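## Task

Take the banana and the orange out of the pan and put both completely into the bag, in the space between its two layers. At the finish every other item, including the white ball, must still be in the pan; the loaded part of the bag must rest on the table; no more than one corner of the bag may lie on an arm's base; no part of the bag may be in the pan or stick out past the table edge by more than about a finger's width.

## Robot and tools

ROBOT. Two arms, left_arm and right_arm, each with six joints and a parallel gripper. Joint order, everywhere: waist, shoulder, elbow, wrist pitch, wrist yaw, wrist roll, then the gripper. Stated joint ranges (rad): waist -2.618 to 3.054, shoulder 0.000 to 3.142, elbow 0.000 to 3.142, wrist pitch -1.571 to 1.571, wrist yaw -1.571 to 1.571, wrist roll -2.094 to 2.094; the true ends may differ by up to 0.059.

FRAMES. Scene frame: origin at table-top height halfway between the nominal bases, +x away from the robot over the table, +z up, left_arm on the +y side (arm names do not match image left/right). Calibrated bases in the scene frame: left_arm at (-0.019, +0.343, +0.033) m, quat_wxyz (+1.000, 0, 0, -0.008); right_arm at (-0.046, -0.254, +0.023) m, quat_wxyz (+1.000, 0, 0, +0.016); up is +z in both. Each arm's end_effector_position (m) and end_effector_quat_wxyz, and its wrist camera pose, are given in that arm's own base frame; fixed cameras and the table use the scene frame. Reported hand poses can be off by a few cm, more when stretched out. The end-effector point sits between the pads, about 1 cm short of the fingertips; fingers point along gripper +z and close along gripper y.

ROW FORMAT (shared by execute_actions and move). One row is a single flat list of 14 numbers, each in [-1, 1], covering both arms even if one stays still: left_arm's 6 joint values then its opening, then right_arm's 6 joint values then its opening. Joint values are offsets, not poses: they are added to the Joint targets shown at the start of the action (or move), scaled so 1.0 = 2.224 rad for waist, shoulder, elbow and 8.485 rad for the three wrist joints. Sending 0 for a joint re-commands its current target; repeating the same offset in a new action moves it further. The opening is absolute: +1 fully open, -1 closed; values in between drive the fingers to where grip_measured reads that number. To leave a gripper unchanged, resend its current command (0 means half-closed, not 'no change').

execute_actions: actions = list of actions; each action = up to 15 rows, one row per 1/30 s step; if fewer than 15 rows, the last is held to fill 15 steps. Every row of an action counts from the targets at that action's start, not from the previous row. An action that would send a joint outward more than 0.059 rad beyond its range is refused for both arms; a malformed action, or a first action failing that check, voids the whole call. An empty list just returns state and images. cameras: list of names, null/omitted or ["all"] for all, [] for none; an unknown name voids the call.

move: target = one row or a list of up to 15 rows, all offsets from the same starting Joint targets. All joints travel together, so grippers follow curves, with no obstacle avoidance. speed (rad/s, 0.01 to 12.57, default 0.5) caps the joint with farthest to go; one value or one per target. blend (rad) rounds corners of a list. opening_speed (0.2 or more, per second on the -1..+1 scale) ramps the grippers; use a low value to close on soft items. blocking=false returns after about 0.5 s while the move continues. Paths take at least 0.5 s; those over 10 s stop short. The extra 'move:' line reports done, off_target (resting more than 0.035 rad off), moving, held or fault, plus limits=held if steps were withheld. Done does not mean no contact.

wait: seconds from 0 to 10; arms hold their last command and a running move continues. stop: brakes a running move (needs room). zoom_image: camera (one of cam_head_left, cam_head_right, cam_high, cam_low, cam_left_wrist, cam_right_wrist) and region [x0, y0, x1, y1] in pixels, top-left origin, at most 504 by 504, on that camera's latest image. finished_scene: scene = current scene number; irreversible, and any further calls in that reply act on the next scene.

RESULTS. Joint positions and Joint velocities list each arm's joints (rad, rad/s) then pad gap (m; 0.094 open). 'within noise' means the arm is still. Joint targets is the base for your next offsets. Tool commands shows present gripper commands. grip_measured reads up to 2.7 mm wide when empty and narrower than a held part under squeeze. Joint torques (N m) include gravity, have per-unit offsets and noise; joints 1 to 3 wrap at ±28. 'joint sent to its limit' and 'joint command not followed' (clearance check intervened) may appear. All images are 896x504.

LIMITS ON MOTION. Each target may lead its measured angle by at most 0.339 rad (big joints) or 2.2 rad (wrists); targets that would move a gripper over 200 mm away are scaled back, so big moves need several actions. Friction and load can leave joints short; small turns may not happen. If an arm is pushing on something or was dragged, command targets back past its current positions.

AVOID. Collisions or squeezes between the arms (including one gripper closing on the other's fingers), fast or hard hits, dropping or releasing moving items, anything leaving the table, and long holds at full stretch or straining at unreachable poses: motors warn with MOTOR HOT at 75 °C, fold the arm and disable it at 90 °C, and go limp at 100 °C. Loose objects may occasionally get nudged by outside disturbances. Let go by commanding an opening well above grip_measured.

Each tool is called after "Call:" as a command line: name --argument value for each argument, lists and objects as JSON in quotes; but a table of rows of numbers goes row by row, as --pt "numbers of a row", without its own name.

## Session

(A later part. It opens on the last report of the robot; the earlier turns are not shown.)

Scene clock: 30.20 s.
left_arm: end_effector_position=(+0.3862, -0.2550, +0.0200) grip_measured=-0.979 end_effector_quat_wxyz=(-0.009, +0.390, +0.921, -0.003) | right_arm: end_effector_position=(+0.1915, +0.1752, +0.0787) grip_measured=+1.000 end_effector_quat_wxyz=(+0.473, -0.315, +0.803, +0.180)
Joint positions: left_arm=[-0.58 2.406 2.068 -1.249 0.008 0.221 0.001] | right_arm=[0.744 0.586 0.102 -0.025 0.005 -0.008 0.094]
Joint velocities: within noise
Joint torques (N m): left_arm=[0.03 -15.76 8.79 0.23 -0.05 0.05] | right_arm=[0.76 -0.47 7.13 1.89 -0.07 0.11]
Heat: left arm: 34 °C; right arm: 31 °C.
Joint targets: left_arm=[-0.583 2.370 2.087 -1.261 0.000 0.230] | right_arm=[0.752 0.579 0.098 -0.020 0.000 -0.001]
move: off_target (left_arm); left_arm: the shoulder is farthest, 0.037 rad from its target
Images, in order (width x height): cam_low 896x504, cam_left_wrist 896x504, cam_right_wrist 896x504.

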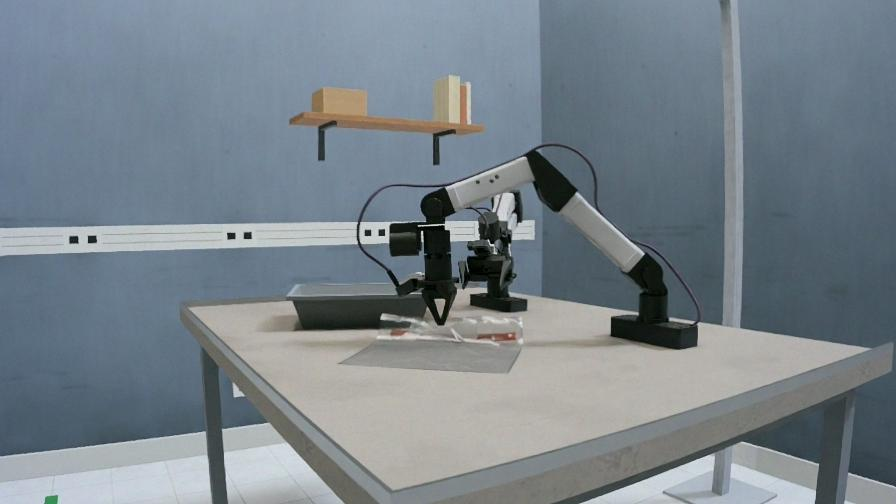

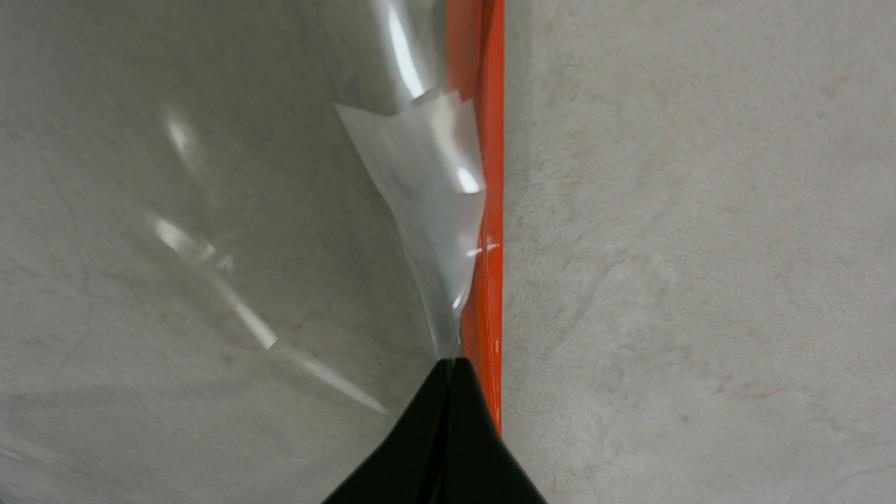

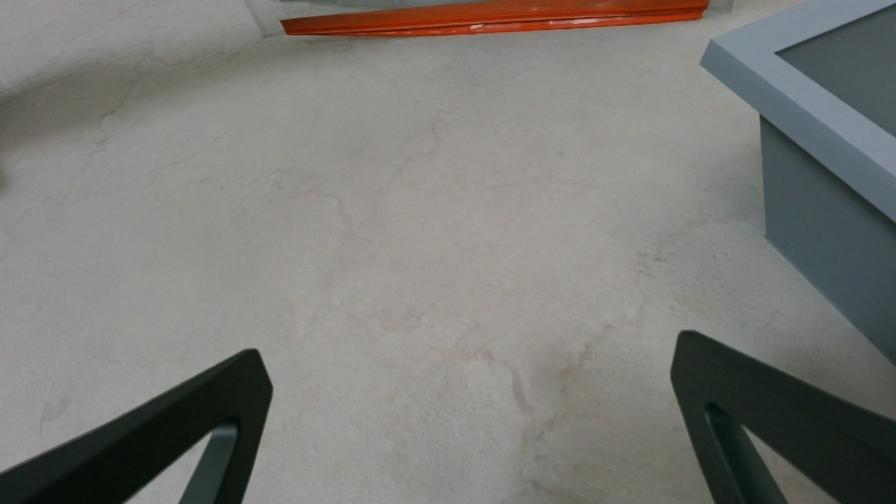

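Call:
move --target '[-0.018,-0.03,0.054,-0.0141,0,0,-1,0,0,0,0,0,0,1]' --speed 0.15 --cameras '["cam_left_wrist","cam_right_wrist","cam_low"]'

Call:
zoom_image --camera "cam_low" --region '[300, 260, 560, 400]'

Call:
zoom_image --camera "cam_right_wrist" --region '[250, 0, 750, 150]'

Scene clock: 31.77 s.
left_arm: end_effector_position=(+0.3806, -0.2711, +0.0807) grip_measured=-0.979 end_effector_quat_wxyz=(+0.025, +0.406, +0.913, -0.009) | right_arm: end_effector_position=(+0.1915, +0.1752, +0.0787) grip_measured=+1.000 end_effector_quat_wxyz=(+0.473, -0.315, +0.803, +0.180)
Joint positions: left_arm=[-0.616 2.338 2.188 -1.369 0.008 0.221 0.001] | right_arm=[0.744 0.586 0.102 -0.025 0.005 -0.008 0.094]
Joint velocities: within noise
Joint torques (N m): left_arm=[-0.28 -15.31 8.9 0.35 -0.06 0.04] | right_arm=[0.77 -0.47 7.13 1.89 -0.07 0.11]
Heat: left arm: 35 °C; right arm: 31 °C.
Joint targets: left_arm=[-0.622 2.303 2.207 -1.381 0.000 0.230] | right_arm=[0.752 0.579 0.098 -0.020 0.000 -0.001]
move: done
Images, in order (width x height): cam_low 896x504, cam_left_wrist 896x504, cam_right_wrist 896x504.

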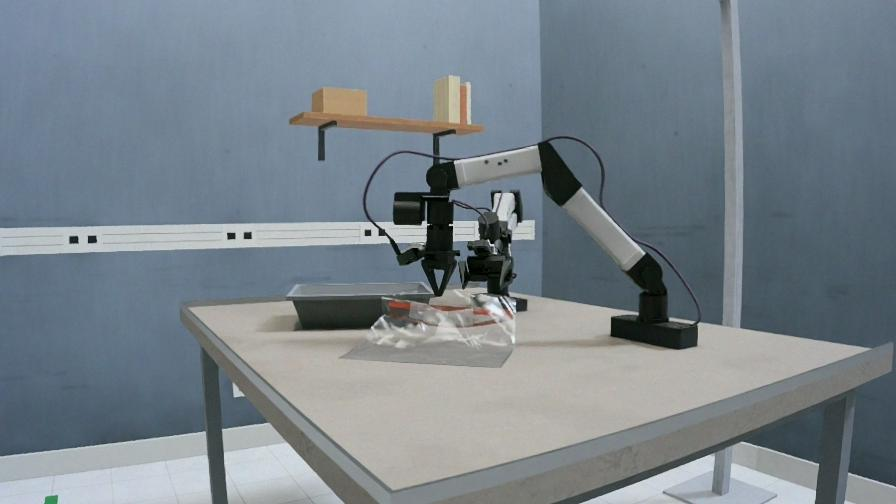

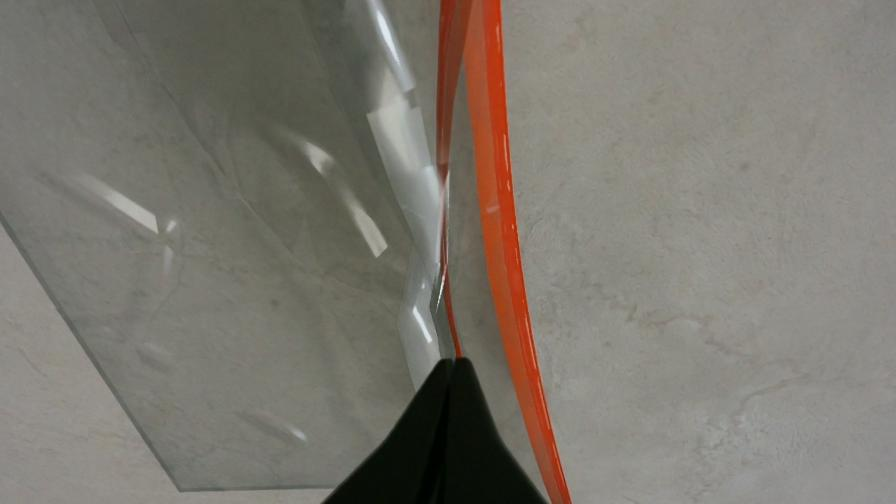

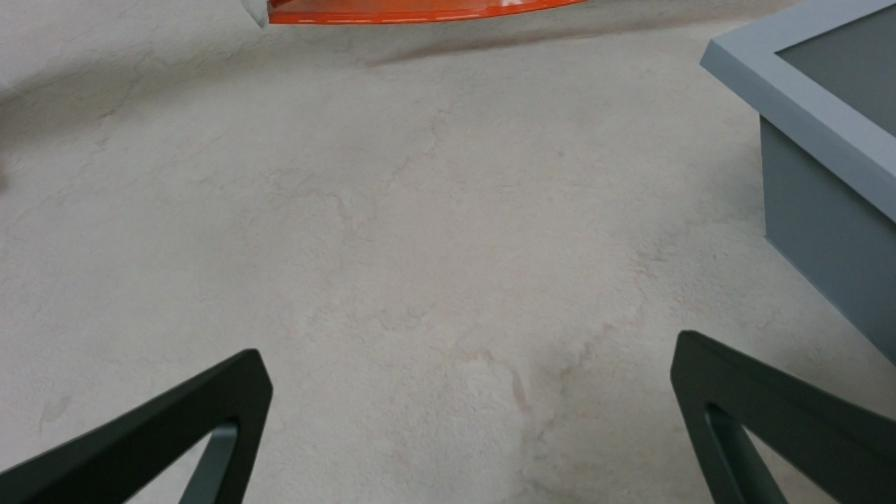

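Scaled by 1.938 from the camera's 896x504 image, which has a finer 1280x720 frame.

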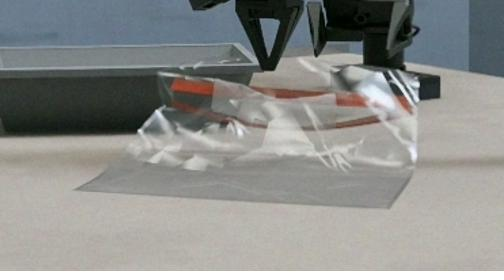

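Scaled by 1.008 from the camera's 896x504 image, which has a finer 1280x720 frame.

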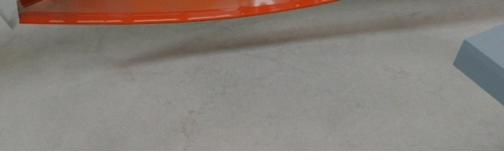

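Call:
move --target '[0,0,0,0,0,0,-1,0,0,0,0.035,0,0,1]' --speed 0.8 --cameras '["cam_right_wrist","cam_high"]'

Call:
zoom_image --camera "cam_right_wrist" --region '[200, 0, 700, 300]'

Scene clock: 33.20 s.
left_arm: end_effector_position=(+0.3804, -0.2710, +0.0807) grip_measured=-0.979 end_effector_quat_wxyz=(+0.024, +0.406, +0.913, -0.009) | right_arm: end_effector_position=(+0.2097, +0.1919, +0.1427) grip_measured=+1.000 end_effector_quat_wxyz=(+0.581, -0.286, +0.729, +0.222)
Joint positions: left_arm=[-0.616 2.338 2.188 -1.37 0.008 0.221 0.001] | right_arm=[0.744 0.586 0.102 0.255 0.005 -0.008 0.094]
Joint velocities: within noise
Joint torques (N m): left_arm=[-0.32 -15.31 8.99 0.39 -0.06 0.05] | right_arm=[0.75 -0.55 7.24 2.19 -0.08 0.11]
Heat: left arm: 35 °C; right arm: 31 °C.
Joint targets: left_arm=[-0.622 2.303 2.207 -1.381 0.000 0.230] | right_arm=[0.752 0.579 0.098 0.277 0.000 -0.001]
move: done
Images, in order (width x height): cam_high 896x504, cam_right_wrist 896x504.

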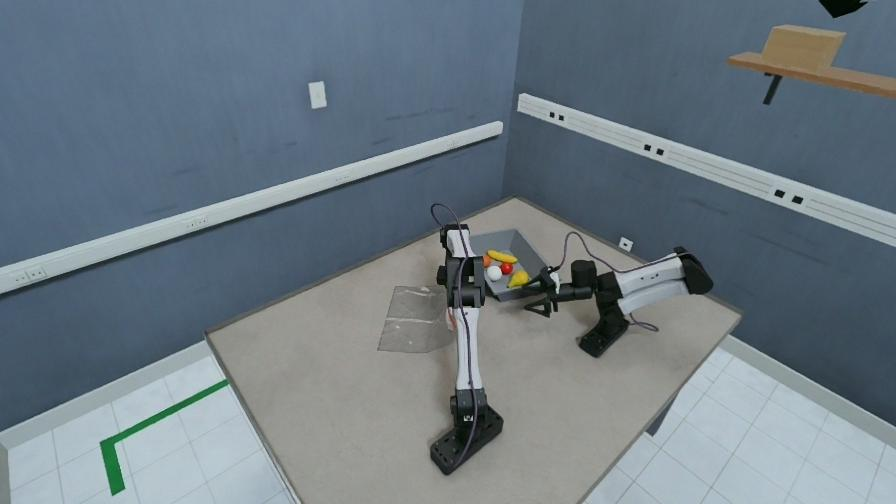

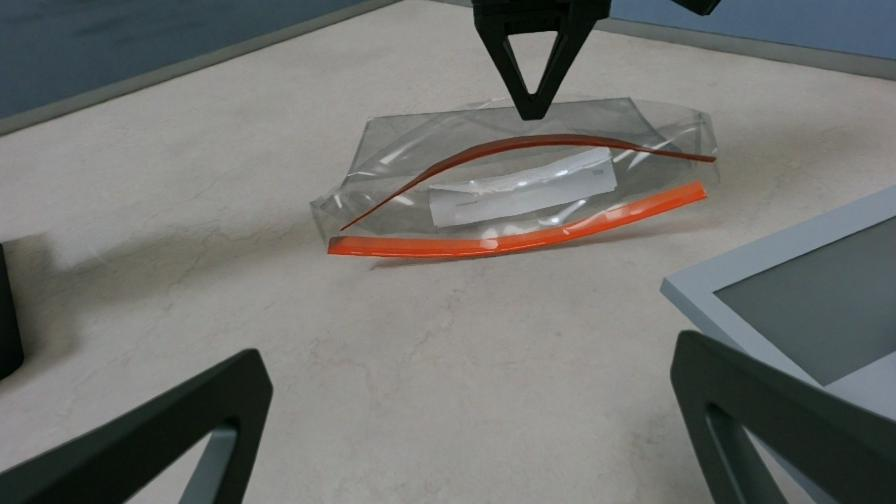

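Scaled by 1.008 from the camera's 896x504 image, which has a finer 1280x720 frame.

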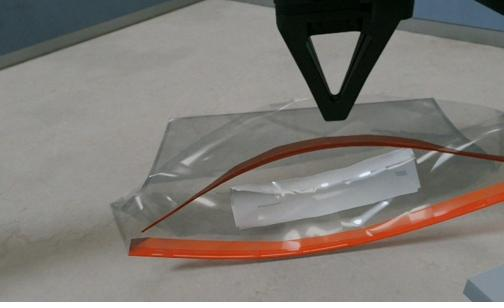

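Call:
zoom_image --camera "cam_right_wrist" --region '[400, 60, 660, 260]'

Call:
zoom_image --camera "cam_left_wrist" --region '[300, 0, 800, 504]'

Scaled by 1.938 from the camera's 896x504 image, which has a finer 1280x720 frame.

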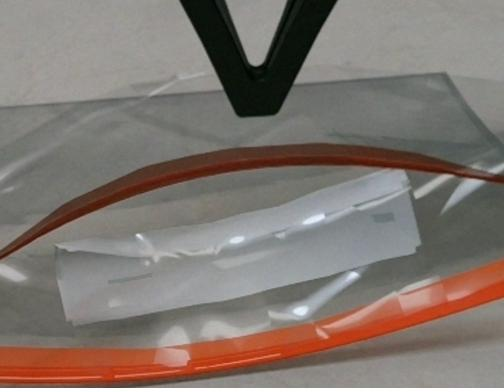

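This scene's latest camera images include none from cam_left_wrist. They are from: cam_high, cam_right_wrist. cam_left_wrist's image comes with the result of a call that names it in "cameras".

Call:
move --target '[0,0,0,0,0,0,-1,-0.009,0.665,0.1268,0.1474,0,-0.185,-0.1]' --speed 0.7 --cameras '["cam_right_wrist","cam_left_wrist","cam_low","cam_head_right"]'

Scene clock: 38.43 s.
left_arm: end_effector_position=(+0.3804, -0.2710, +0.0807) grip_measured=-0.979 end_effector_quat_wxyz=(+0.024, +0.406, +0.913, -0.009) | right_arm: end_effector_position=(+0.3073, +0.2791, +0.0536) grip_measured=-0.099 end_effector_quat_wxyz=(-0.586, +0.701, -0.314, +0.259)
Joint positions: left_arm=[-0.616 2.338 2.188 -1.37 0.008 0.221 0.001] | right_arm=[0.739 2.049 0.364 1.506 0.005 -1.564 0.042]
Joint velocities: within noise
Joint torques (N m): left_arm=[-0.27 -15.27 8.95 0.38 -0.06 0.05] | right_arm=[-0.68 -6.01 4.23 2.19 -0.09 0.1]
Heat: left arm: 37 °C; right arm: 31 °C.
Joint targets: left_arm=[-0.622 2.303 2.207 -1.381 0.000 0.230] | right_arm=[0.732 2.058 0.380 1.528 0.000 -1.571]
move: done
Images, in order (width x height): cam_head_right 896x504, cam_low 896x504, cam_left_wrist 896x504, cam_right_wrist 896x504.

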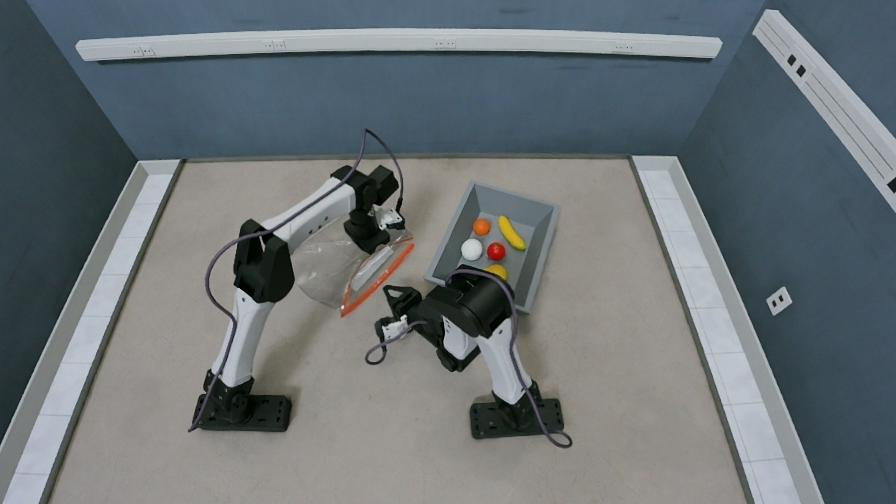

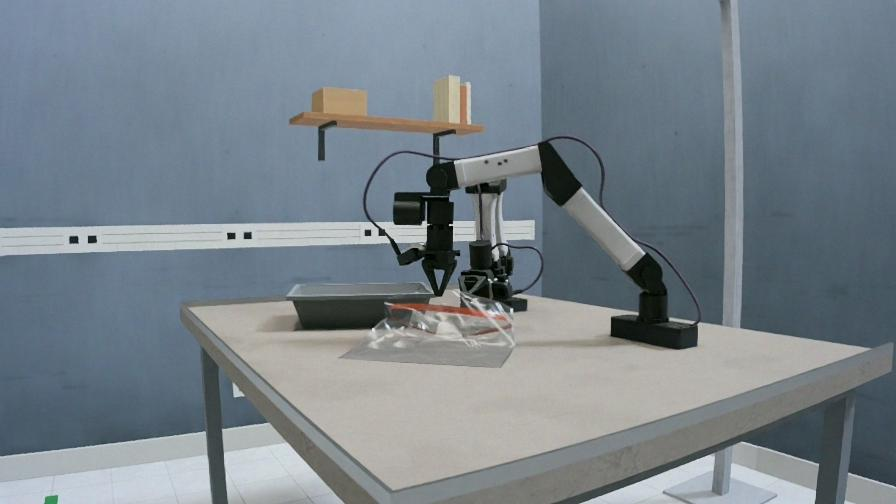

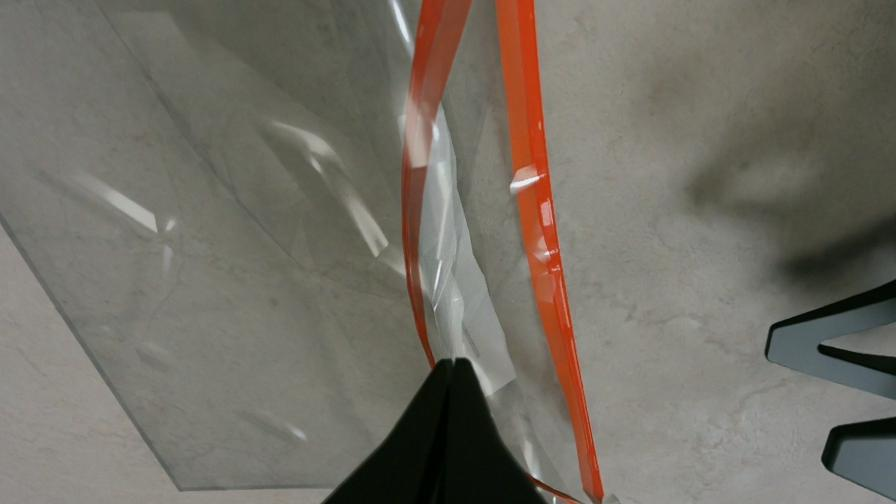

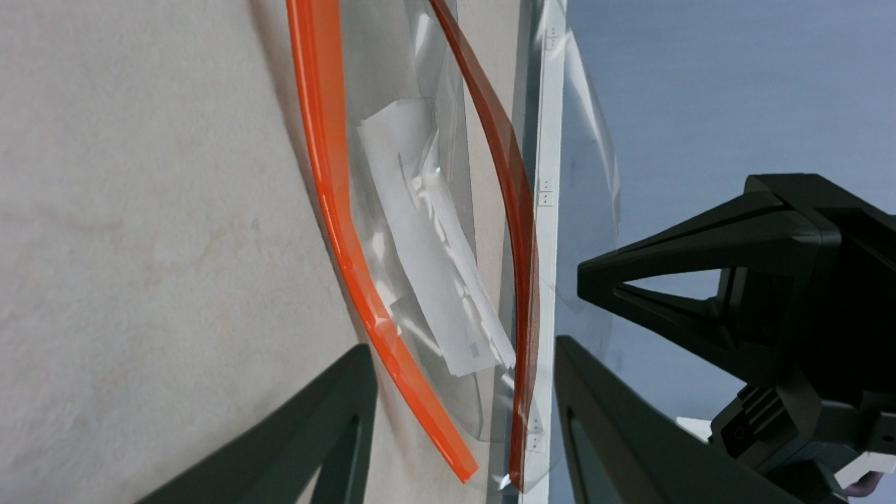

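Call:
move --target '[0,0,0,0,0,0,-1,0,-0.0022,0.0607,-0.0106,0,0,-0.1]' --speed 0.3 --cameras '["cam_right_wrist","cam_left_wrist"]'

Scene clock: 40.33 s.
left_arm: end_effector_position=(+0.3804, -0.2710, +0.0807) grip_measured=-0.979 end_effector_quat_wxyz=(+0.024, +0.406, +0.913, -0.009) | right_arm: end_effector_position=(+0.3342, +0.3036, +0.0762) grip_measured=-0.099 end_effector_quat_wxyz=(-0.609, +0.681, -0.305, +0.269)
Joint positions: left_arm=[-0.616 2.338 2.188 -1.37 0.008 0.221 0.001] | right_arm=[0.739 2.049 0.502 1.433 0.005 -1.565 0.042]
Joint velocities: within noise
Joint torques (N m): left_arm=[-0.34 -15.32 8.96 0.39 -0.06 0.04] | right_arm=[-0.68 -7.2 4.79 2 -0.08 0.06]
Heat: left arm: 38 °C; right arm: 32 °C.
Joint targets: left_arm=[-0.622 2.303 2.207 -1.381 0.000 0.230] | right_arm=[0.732 2.053 0.516 1.438 0.000 -1.570]
move: done
Images, in order (width x height): cam_left_wrist 896x504, cam_right_wrist 896x504.

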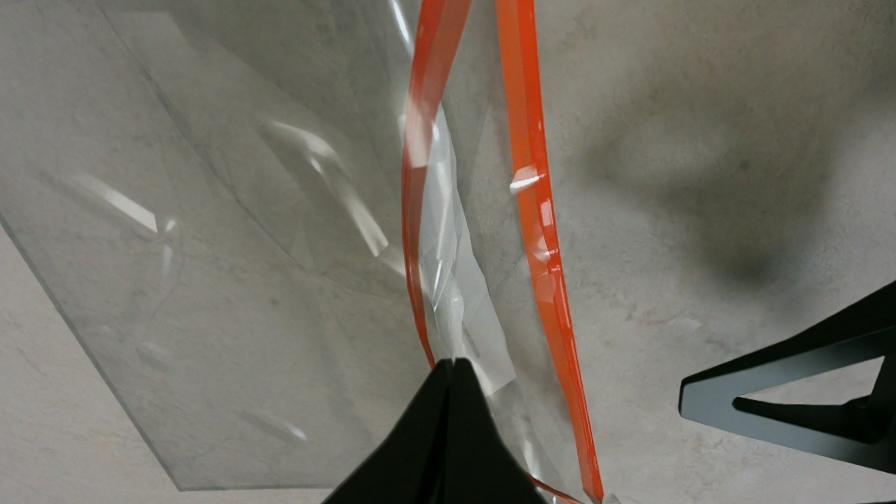

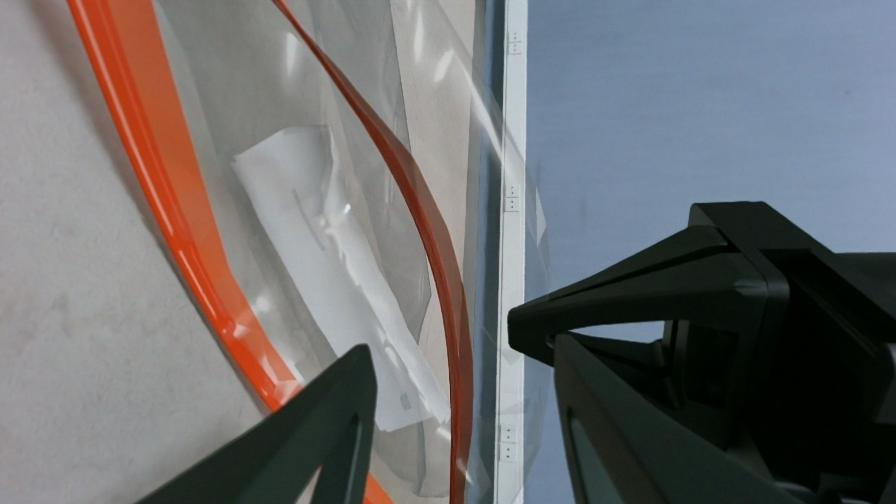

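Call:
move --target '[0,0,0,0,0,0,-1,0,0.0558,0.1061,-0.0132,0,0,-0.1]' --speed 0.2 --cameras '["cam_right_wrist","cam_left_wrist"]'

Scene clock: 42.77 s.
left_arm: end_effector_position=(+0.3804, -0.2710, +0.0807) grip_measured=-0.979 end_effector_quat_wxyz=(+0.024, +0.406, +0.913, -0.009) | right_arm: end_effector_position=(+0.3742, +0.3400, +0.0715) grip_measured=-0.099 end_effector_quat_wxyz=(-0.611, +0.680, -0.304, +0.270)
Joint positions: left_arm=[-0.616 2.338 2.188 -1.37 0.008 0.221 0.001] | right_arm=[0.739 2.164 0.733 1.322 0.005 -1.565 0.042]
Joint velocities: within noise
Joint torques (N m): left_arm=[-0.28 -15.31 8.94 0.38 -0.04 0.04] | right_arm=[-0.64 -7.83 5.85 2 -0.09 0.06]
Heat: left arm: 38 °C; right arm: 32 °C.
Joint targets: left_arm=[-0.622 2.303 2.207 -1.381 0.000 0.230] | right_arm=[0.732 2.177 0.752 1.326 0.000 -1.571]
move: done
Images, in order (width x height): cam_left_wrist 896x504, cam_right_wrist 896x504.

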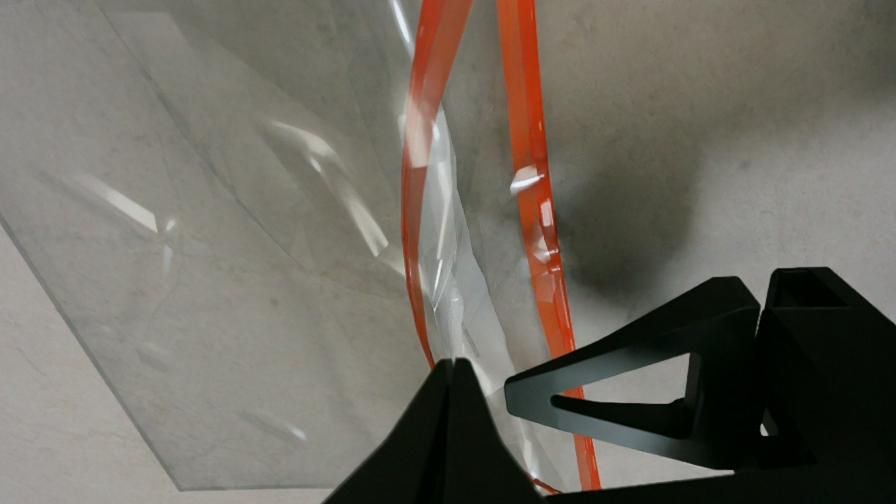

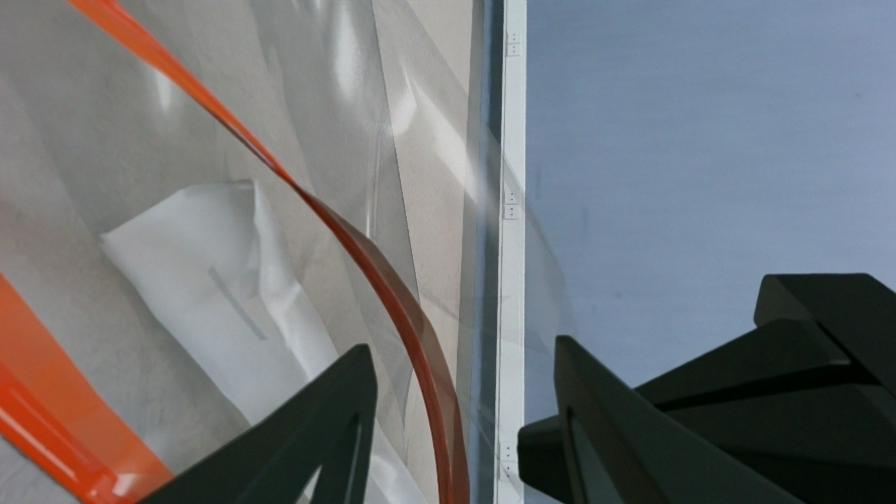

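Call:
move --target '[0,0,0,0,0,0,-1,0,0.0382,0.0495,-0.0031,0,0,-0.1]' --speed 0.15 --cameras '["cam_right_wrist","cam_left_wrist"]'

Scene clock: 44.43 s.
left_arm: end_effector_position=(+0.3804, -0.2708, +0.0807) grip_measured=-0.979 end_effector_quat_wxyz=(+0.024, +0.406, +0.913, -0.009) | right_arm: end_effector_position=(+0.3916, +0.3560, +0.0613) grip_measured=-0.099 end_effector_quat_wxyz=(-0.612, +0.679, -0.304, +0.270)
Joint positions: left_arm=[-0.616 2.338 2.188 -1.37 0.007 0.221 0.001] | right_arm=[0.739 2.248 0.842 1.3 0.005 -1.565 0.042]
Joint velocities: within noise
Joint torques (N m): left_arm=[-0.25 -15.28 8.98 0.4 -0.05 0.04] | right_arm=[-0.64 -8.49 6.11 1.94 -0.09 0.06]
Heat: left arm: 39 °C; right arm: 32 °C.
Joint targets: left_arm=[-0.622 2.303 2.207 -1.381 0.000 0.230] | right_arm=[0.732 2.262 0.862 1.299 0.000 -1.571]
move: done
Images, in order (width x height): cam_left_wrist 896x504, cam_right_wrist 896x504.

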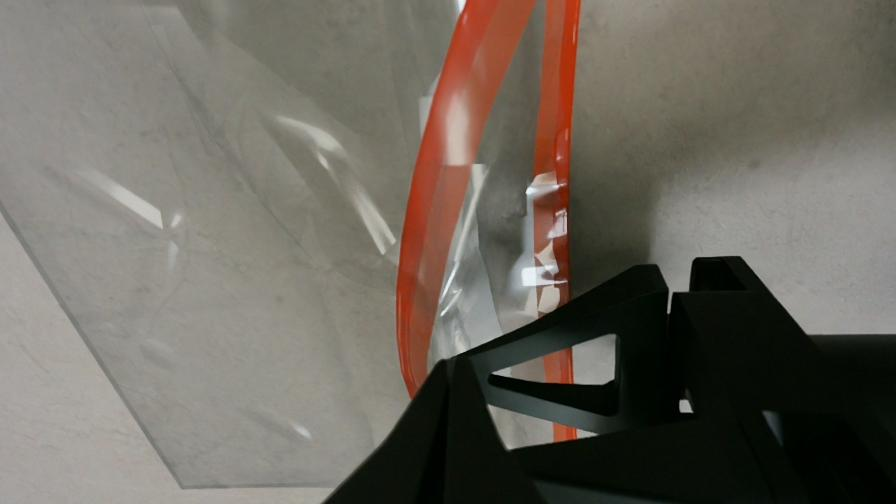

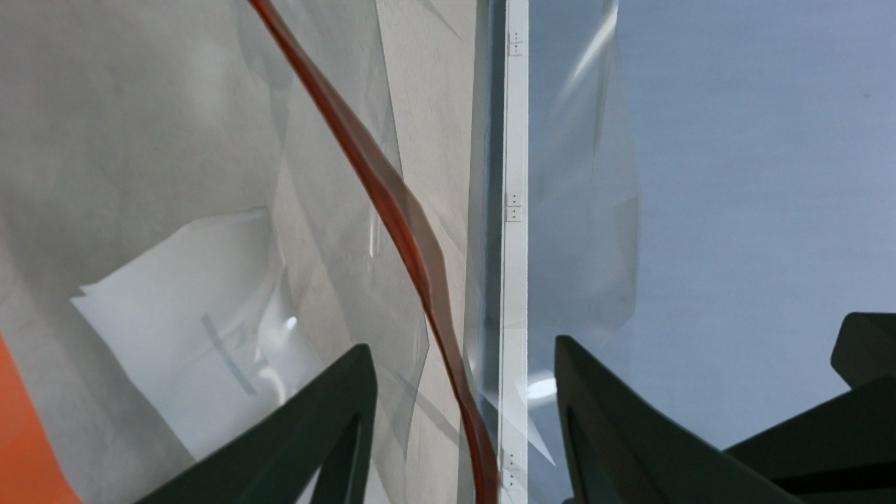

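Call:
move --target '[0,0,0,0,0,0,-1,0.025,0.006,0,0.002,0,0,-0.1]' --speed 0.12 --cameras '["cam_right_wrist","cam_left_wrist"]'

Scene clock: 51.90 s.
left_arm: end_effector_position=(+0.3804, -0.2708, +0.0807) grip_measured=-0.979 end_effector_quat_wxyz=(+0.024, +0.406, +0.913, -0.009) | right_arm: end_effector_position=(+0.3749, +0.3724, +0.0537) grip_measured=-0.099 end_effector_quat_wxyz=(-0.612, +0.690, -0.291, +0.254)
Joint positions: left_arm=[-0.616 2.338 2.188 -1.37 0.007 0.221 0.001] | right_arm=[0.784 2.262 0.842 1.298 0.005 -1.565 0.042]
Joint velocities: within noise
Joint torques (N m): left_arm=[-0.29 -15.34 8.95 0.38 -0.05 0.04] | right_arm=[0.4 -8.58 6.02 2.13 -0.06 0.06]
Heat: left arm: 41 °C; right arm: 33 °C.
Joint targets: left_arm=[-0.622 2.303 2.207 -1.381 0.000 0.230] | right_arm=[0.788 2.276 0.862 1.316 0.000 -1.570]
move: done
Images, in order (width x height): cam_left_wrist 896x504, cam_right_wrist 896x504.

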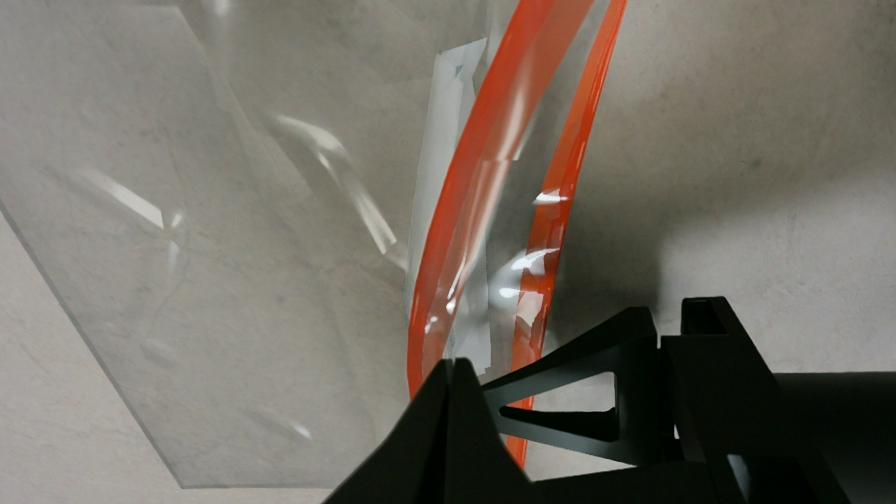

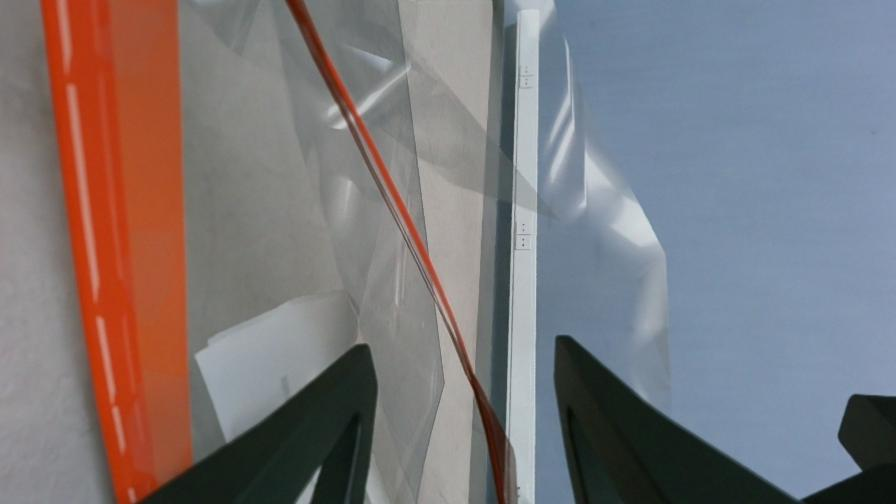

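Call:
move --pt "0 0 0 0 0 0 -1 0.018 0.0 0 0 0 0 -0.4" --pt "0 0 0 0 0 0 -1 0.018 0.0246 0.0476 -0.0062 0 0 -0.4" --speed 0.12 --cameras '["cam_right_wrist","cam_left_wrist"]'

Scene clock: 54.47 s.
left_arm: end_effector_position=(+0.3804, -0.2708, +0.0807) grip_measured=-0.979 end_effector_quat_wxyz=(+0.024, +0.406, +0.913, -0.009) | right_arm: end_effector_position=(+0.3751, +0.4042, +0.0530) grip_measured=-0.399 end_effector_quat_wxyz=(-0.622, +0.692, -0.275, +0.243)
Joint positions: left_arm=[-0.616 2.338 2.188 -1.37 0.007 0.221 0.001] | right_arm=[0.824 2.316 0.947 1.26 0.004 -1.566 0.028]
Joint velocities: within noise
Joint torques (N m): left_arm=[-0.28 -15.35 8.96 0.38 -0.05 0.04] | right_arm=[0.4 -9.1 6.34 1.99 -0.08 0.06]
Heat: left arm: 42 °C; right arm: 33 °C.
Joint targets: left_arm=[-0.622 2.303 2.207 -1.381 0.000 0.230] | right_arm=[0.828 2.330 0.967 1.264 0.000 -1.571]
move: done
Images, in order (width x height): cam_left_wrist 896x504, cam_right_wrist 896x504.

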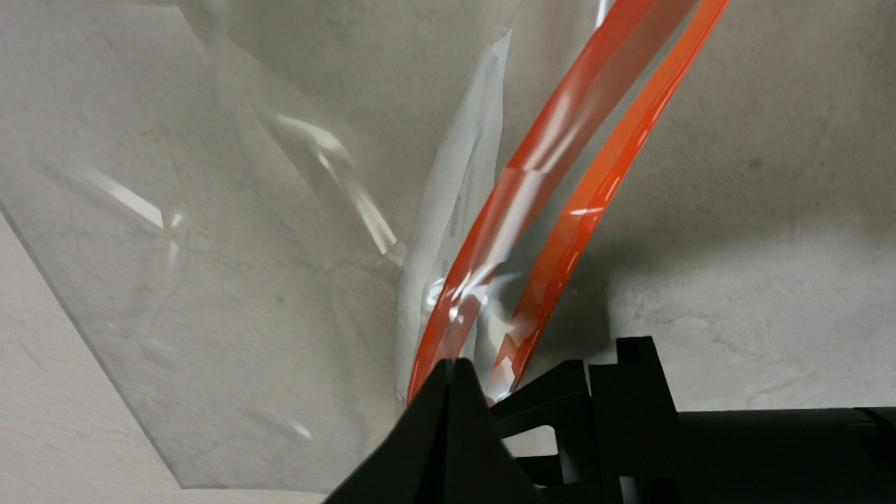

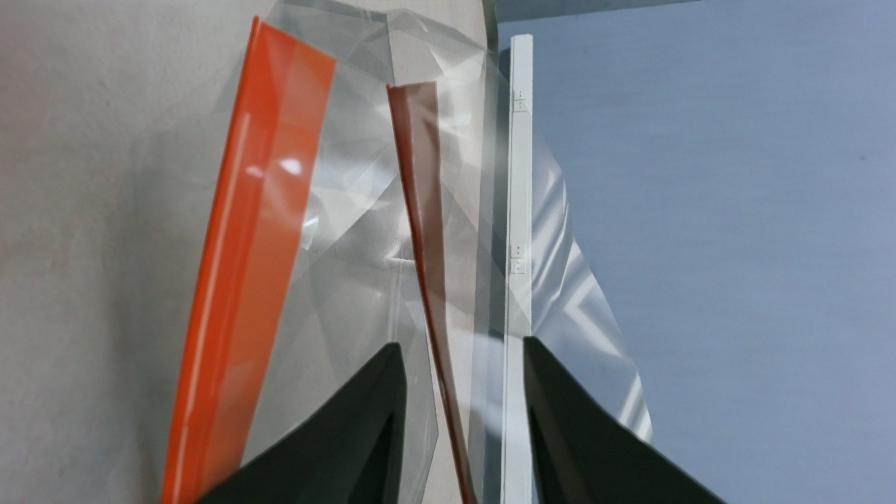

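Call:
move --pt "0 0 0 0 0 0 -1 0 -0.1223 -0.264 0.0311 0 0 -0.4" --pt "0 0 0 0 0 0 -1 -0.0342 -0.7873 -0.3903 -0.1513 0 0.185 -0.1" --speed '[0.25,0.9]' --cameras '["cam_right_wrist","cam_left_wrist"]'

Scene clock: 60.87 s.
left_arm: end_effector_position=(+0.3804, -0.2708, +0.0807) grip_measured=-0.979 end_effector_quat_wxyz=(+0.024, +0.406, +0.913, -0.009) | right_arm: end_effector_position=(+0.1889, +0.1781, +0.0788) grip_measured=-0.101 end_effector_quat_wxyz=(+0.472, -0.322, +0.800, +0.184)
Joint positions: left_arm=[-0.616 2.338 2.188 -1.37 0.007 0.221 0.001] | right_arm=[0.759 0.586 0.102 -0.025 0.004 -0.008 0.042]
Joint velocities: within noise
Joint torques (N m): left_arm=[-0.29 -15.32 8.96 0.38 -0.06 0.04] | right_arm=[-0.68 -0.5 7.2 1.89 -0.07 0.12]
Heat: left arm: 44 °C; right arm: 34 °C.
Joint targets: left_arm=[-0.622 2.303 2.207 -1.381 0.000 0.230] | right_arm=[0.752 0.579 0.099 -0.020 0.000 -0.001]
move: done
Images, in order (width x height): cam_left_wrist 896x504, cam_right_wrist 896x504.

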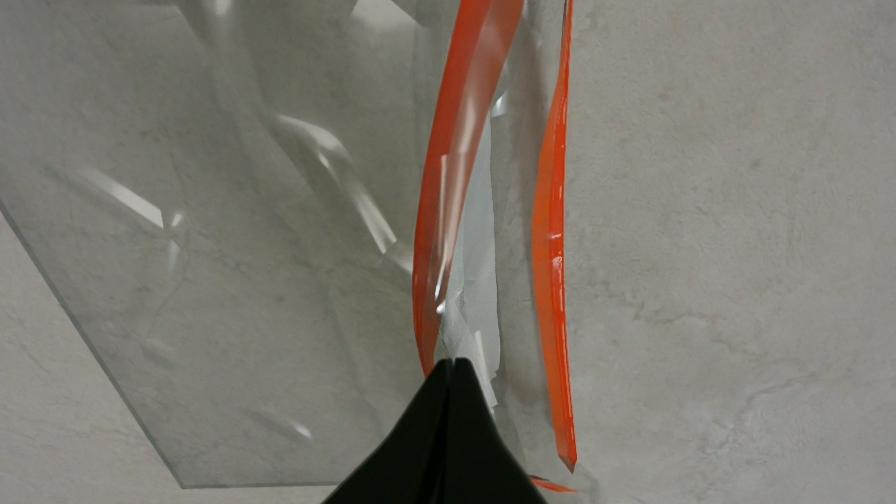

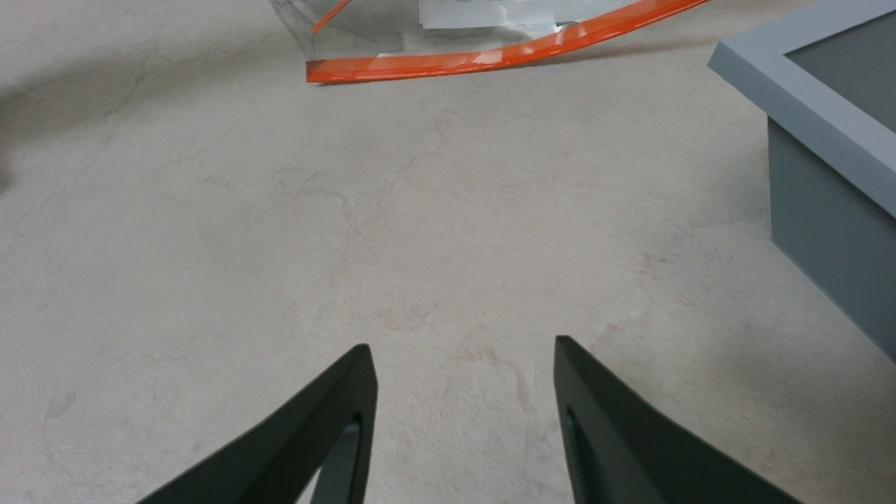

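Call:
move --pt "0 0.0571 -0.0908 0.0263 0 0 -1 0 0 0 0 0 0 -0.1" --pt "0 0.0571 -0.0908 0.0263 0 0 0.2 0 0 0 0 0 0 -0.1" --pt "0 0.0256 -0.0346 0.0072 0 0 0.2 0 0 0 0 0 0 -0.1" --speed 0.2 --opening_speed 0.8 --cameras '["cam_right_wrist","cam_left_wrist","cam_head_right"]'

Scene clock: 66.07 s.
left_arm: end_effector_position=(+0.3752, -0.2672, +0.0355) grip_measured=+0.198 end_effector_quat_wxyz=(-0.011, +0.406, +0.914, -0.002) | right_arm: end_effector_position=(+0.1889, +0.1780, +0.0787) grip_measured=-0.101 end_effector_quat_wxyz=(+0.472, -0.321, +0.800, +0.184)
Joint positions: left_arm=[-0.616 2.396 2.111 -1.308 0.007 0.221 0.056] | right_arm=[0.759 0.586 0.102 -0.025 0.004 -0.008 0.042]
Joint velocities: within noise
Joint torques (N m): left_arm=[-0.29 -15.62 8.77 0.22 -0.04 0.05] | right_arm=[-0.68 -0.53 7.19 1.89 -0.07 0.11]
Heat: left arm: 44 °C; right arm: 33 °C.
Joint targets: left_arm=[-0.622 2.360 2.130 -1.320 0.000 0.230] | right_arm=[0.752 0.579 0.099 -0.020 0.000 -0.001]
move: off_target (left_arm); left_arm: the shoulder is farthest, 0.036 rad from its target
Images, in order (width x height): cam_head_right 896x504, cam_left_wrist 896x504, cam_right_wrist 896x504.

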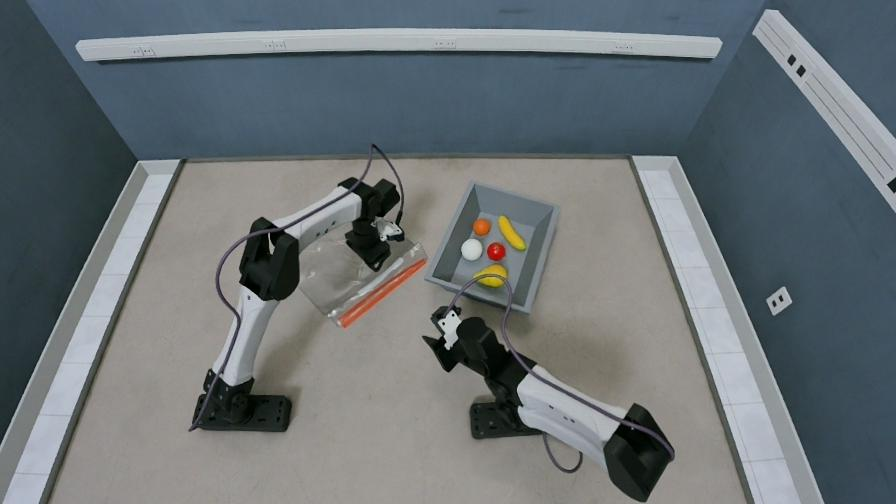

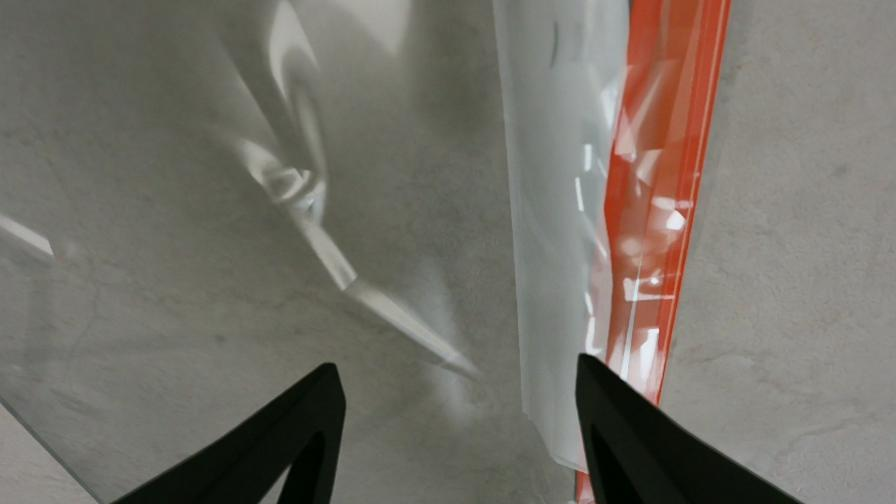

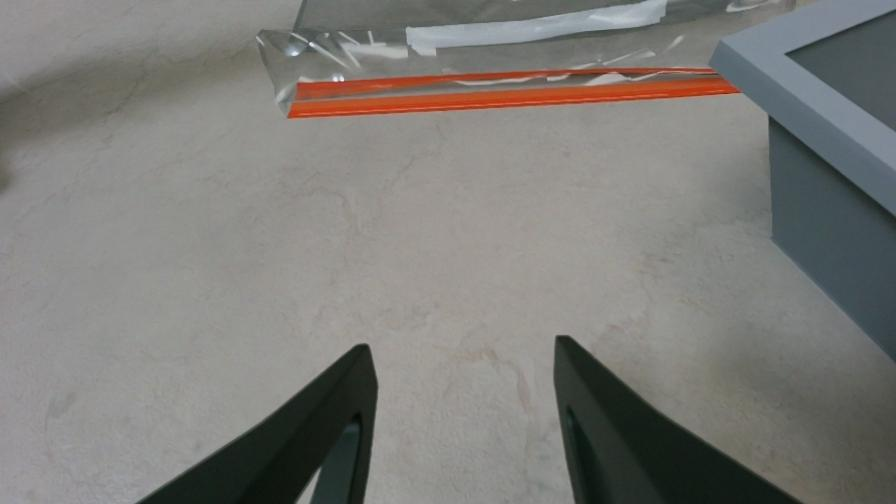

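Call:
zoom_image --camera "cam_right_wrist" --region '[240, 0, 800, 140]'

Call:
zoom_image --camera "cam_left_wrist" --region '[392, 0, 896, 504]'

Region (240, 0, 800, 140) is 560x140 pixels. A region can be at most 504 by 504 pixels.

Scaled by 1.000.

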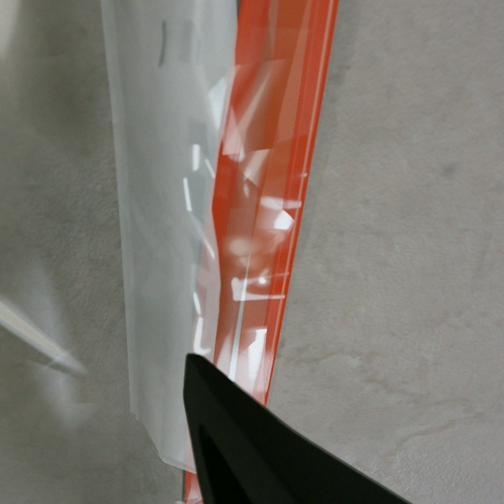

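Call:
move --pt "-0.035 0 0 0 0 0 -0.04 0 0 0 0 0 0 -0.1" --pt "-0.035 0.0369 -0.0755 0.0253 0 0 -0.04 0 0 0 0 0 0 -0.1" --speed 0.2 --cameras '["cam_right_wrist","cam_left_wrist"]'

Call:
zoom_image --camera "cam_right_wrist" --region '[300, 0, 796, 140]'

Scene clock: 69.10 s.
left_arm: end_effector_position=(+0.3541, -0.3022, -0.0124) grip_measured=-0.038 end_effector_quat_wxyz=(-0.001, +0.446, +0.895, -0.004) | right_arm: end_effector_position=(+0.1889, +0.1780, +0.0787) grip_measured=-0.101 end_effector_quat_wxyz=(+0.472, -0.321, +0.800, +0.184)
Joint positions: left_arm=[-0.704 2.424 1.97 -1.116 0.007 0.221 0.045] | right_arm=[0.759 0.586 0.102 -0.025 0.004 -0.008 0.042]
Joint velocities: within noise
Joint torques (N m): left_arm=[0.46 -11.56 6.11 0.48 -0.04 0.04] | right_arm=[-0.68 -0.51 7.19 1.89 -0.07 0.11]
Heat: left arm: 44 °C; right arm: 34 °C.
Joint targets: left_arm=[-0.700 2.442 1.963 -1.105 0.000 0.230] | right_arm=[0.752 0.579 0.099 -0.020 0.000 -0.001]
move: done
Images, in order (width x height): cam_left_wrist 896x504, cam_right_wrist 896x504.

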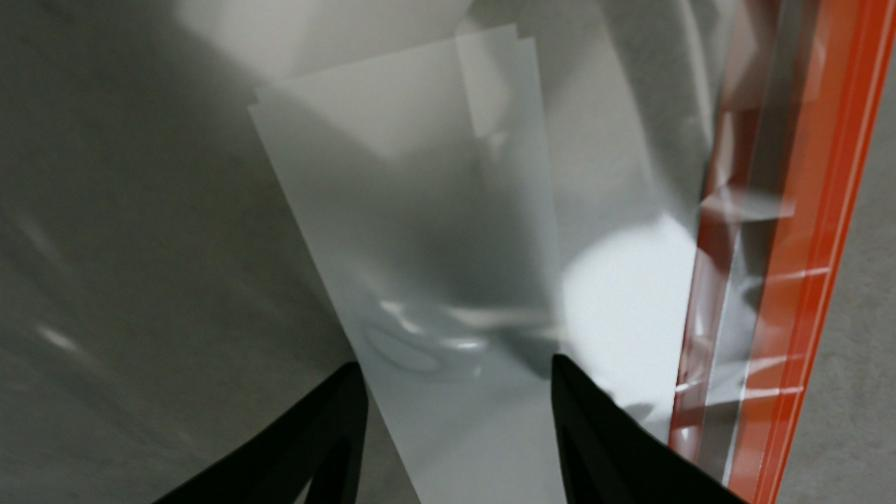

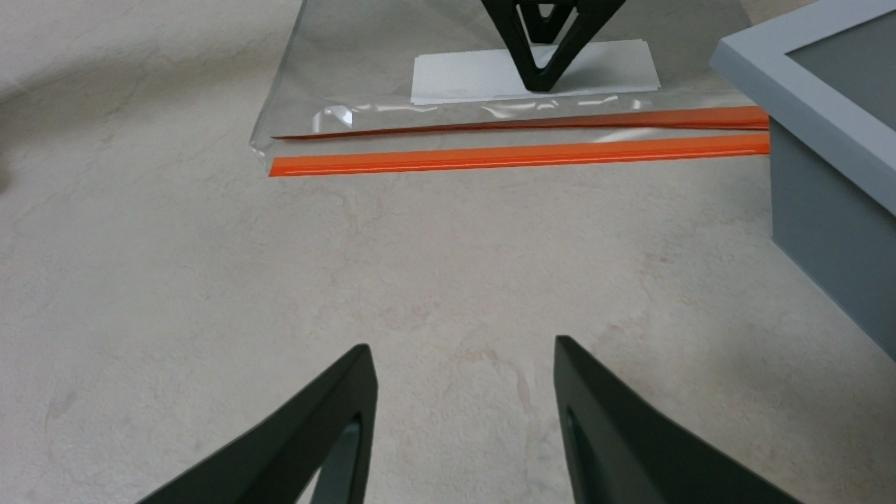

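Scaled by 1.016 from the camera's 896x504 image, which has a finer 1280x720 frame.

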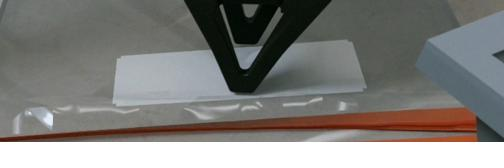

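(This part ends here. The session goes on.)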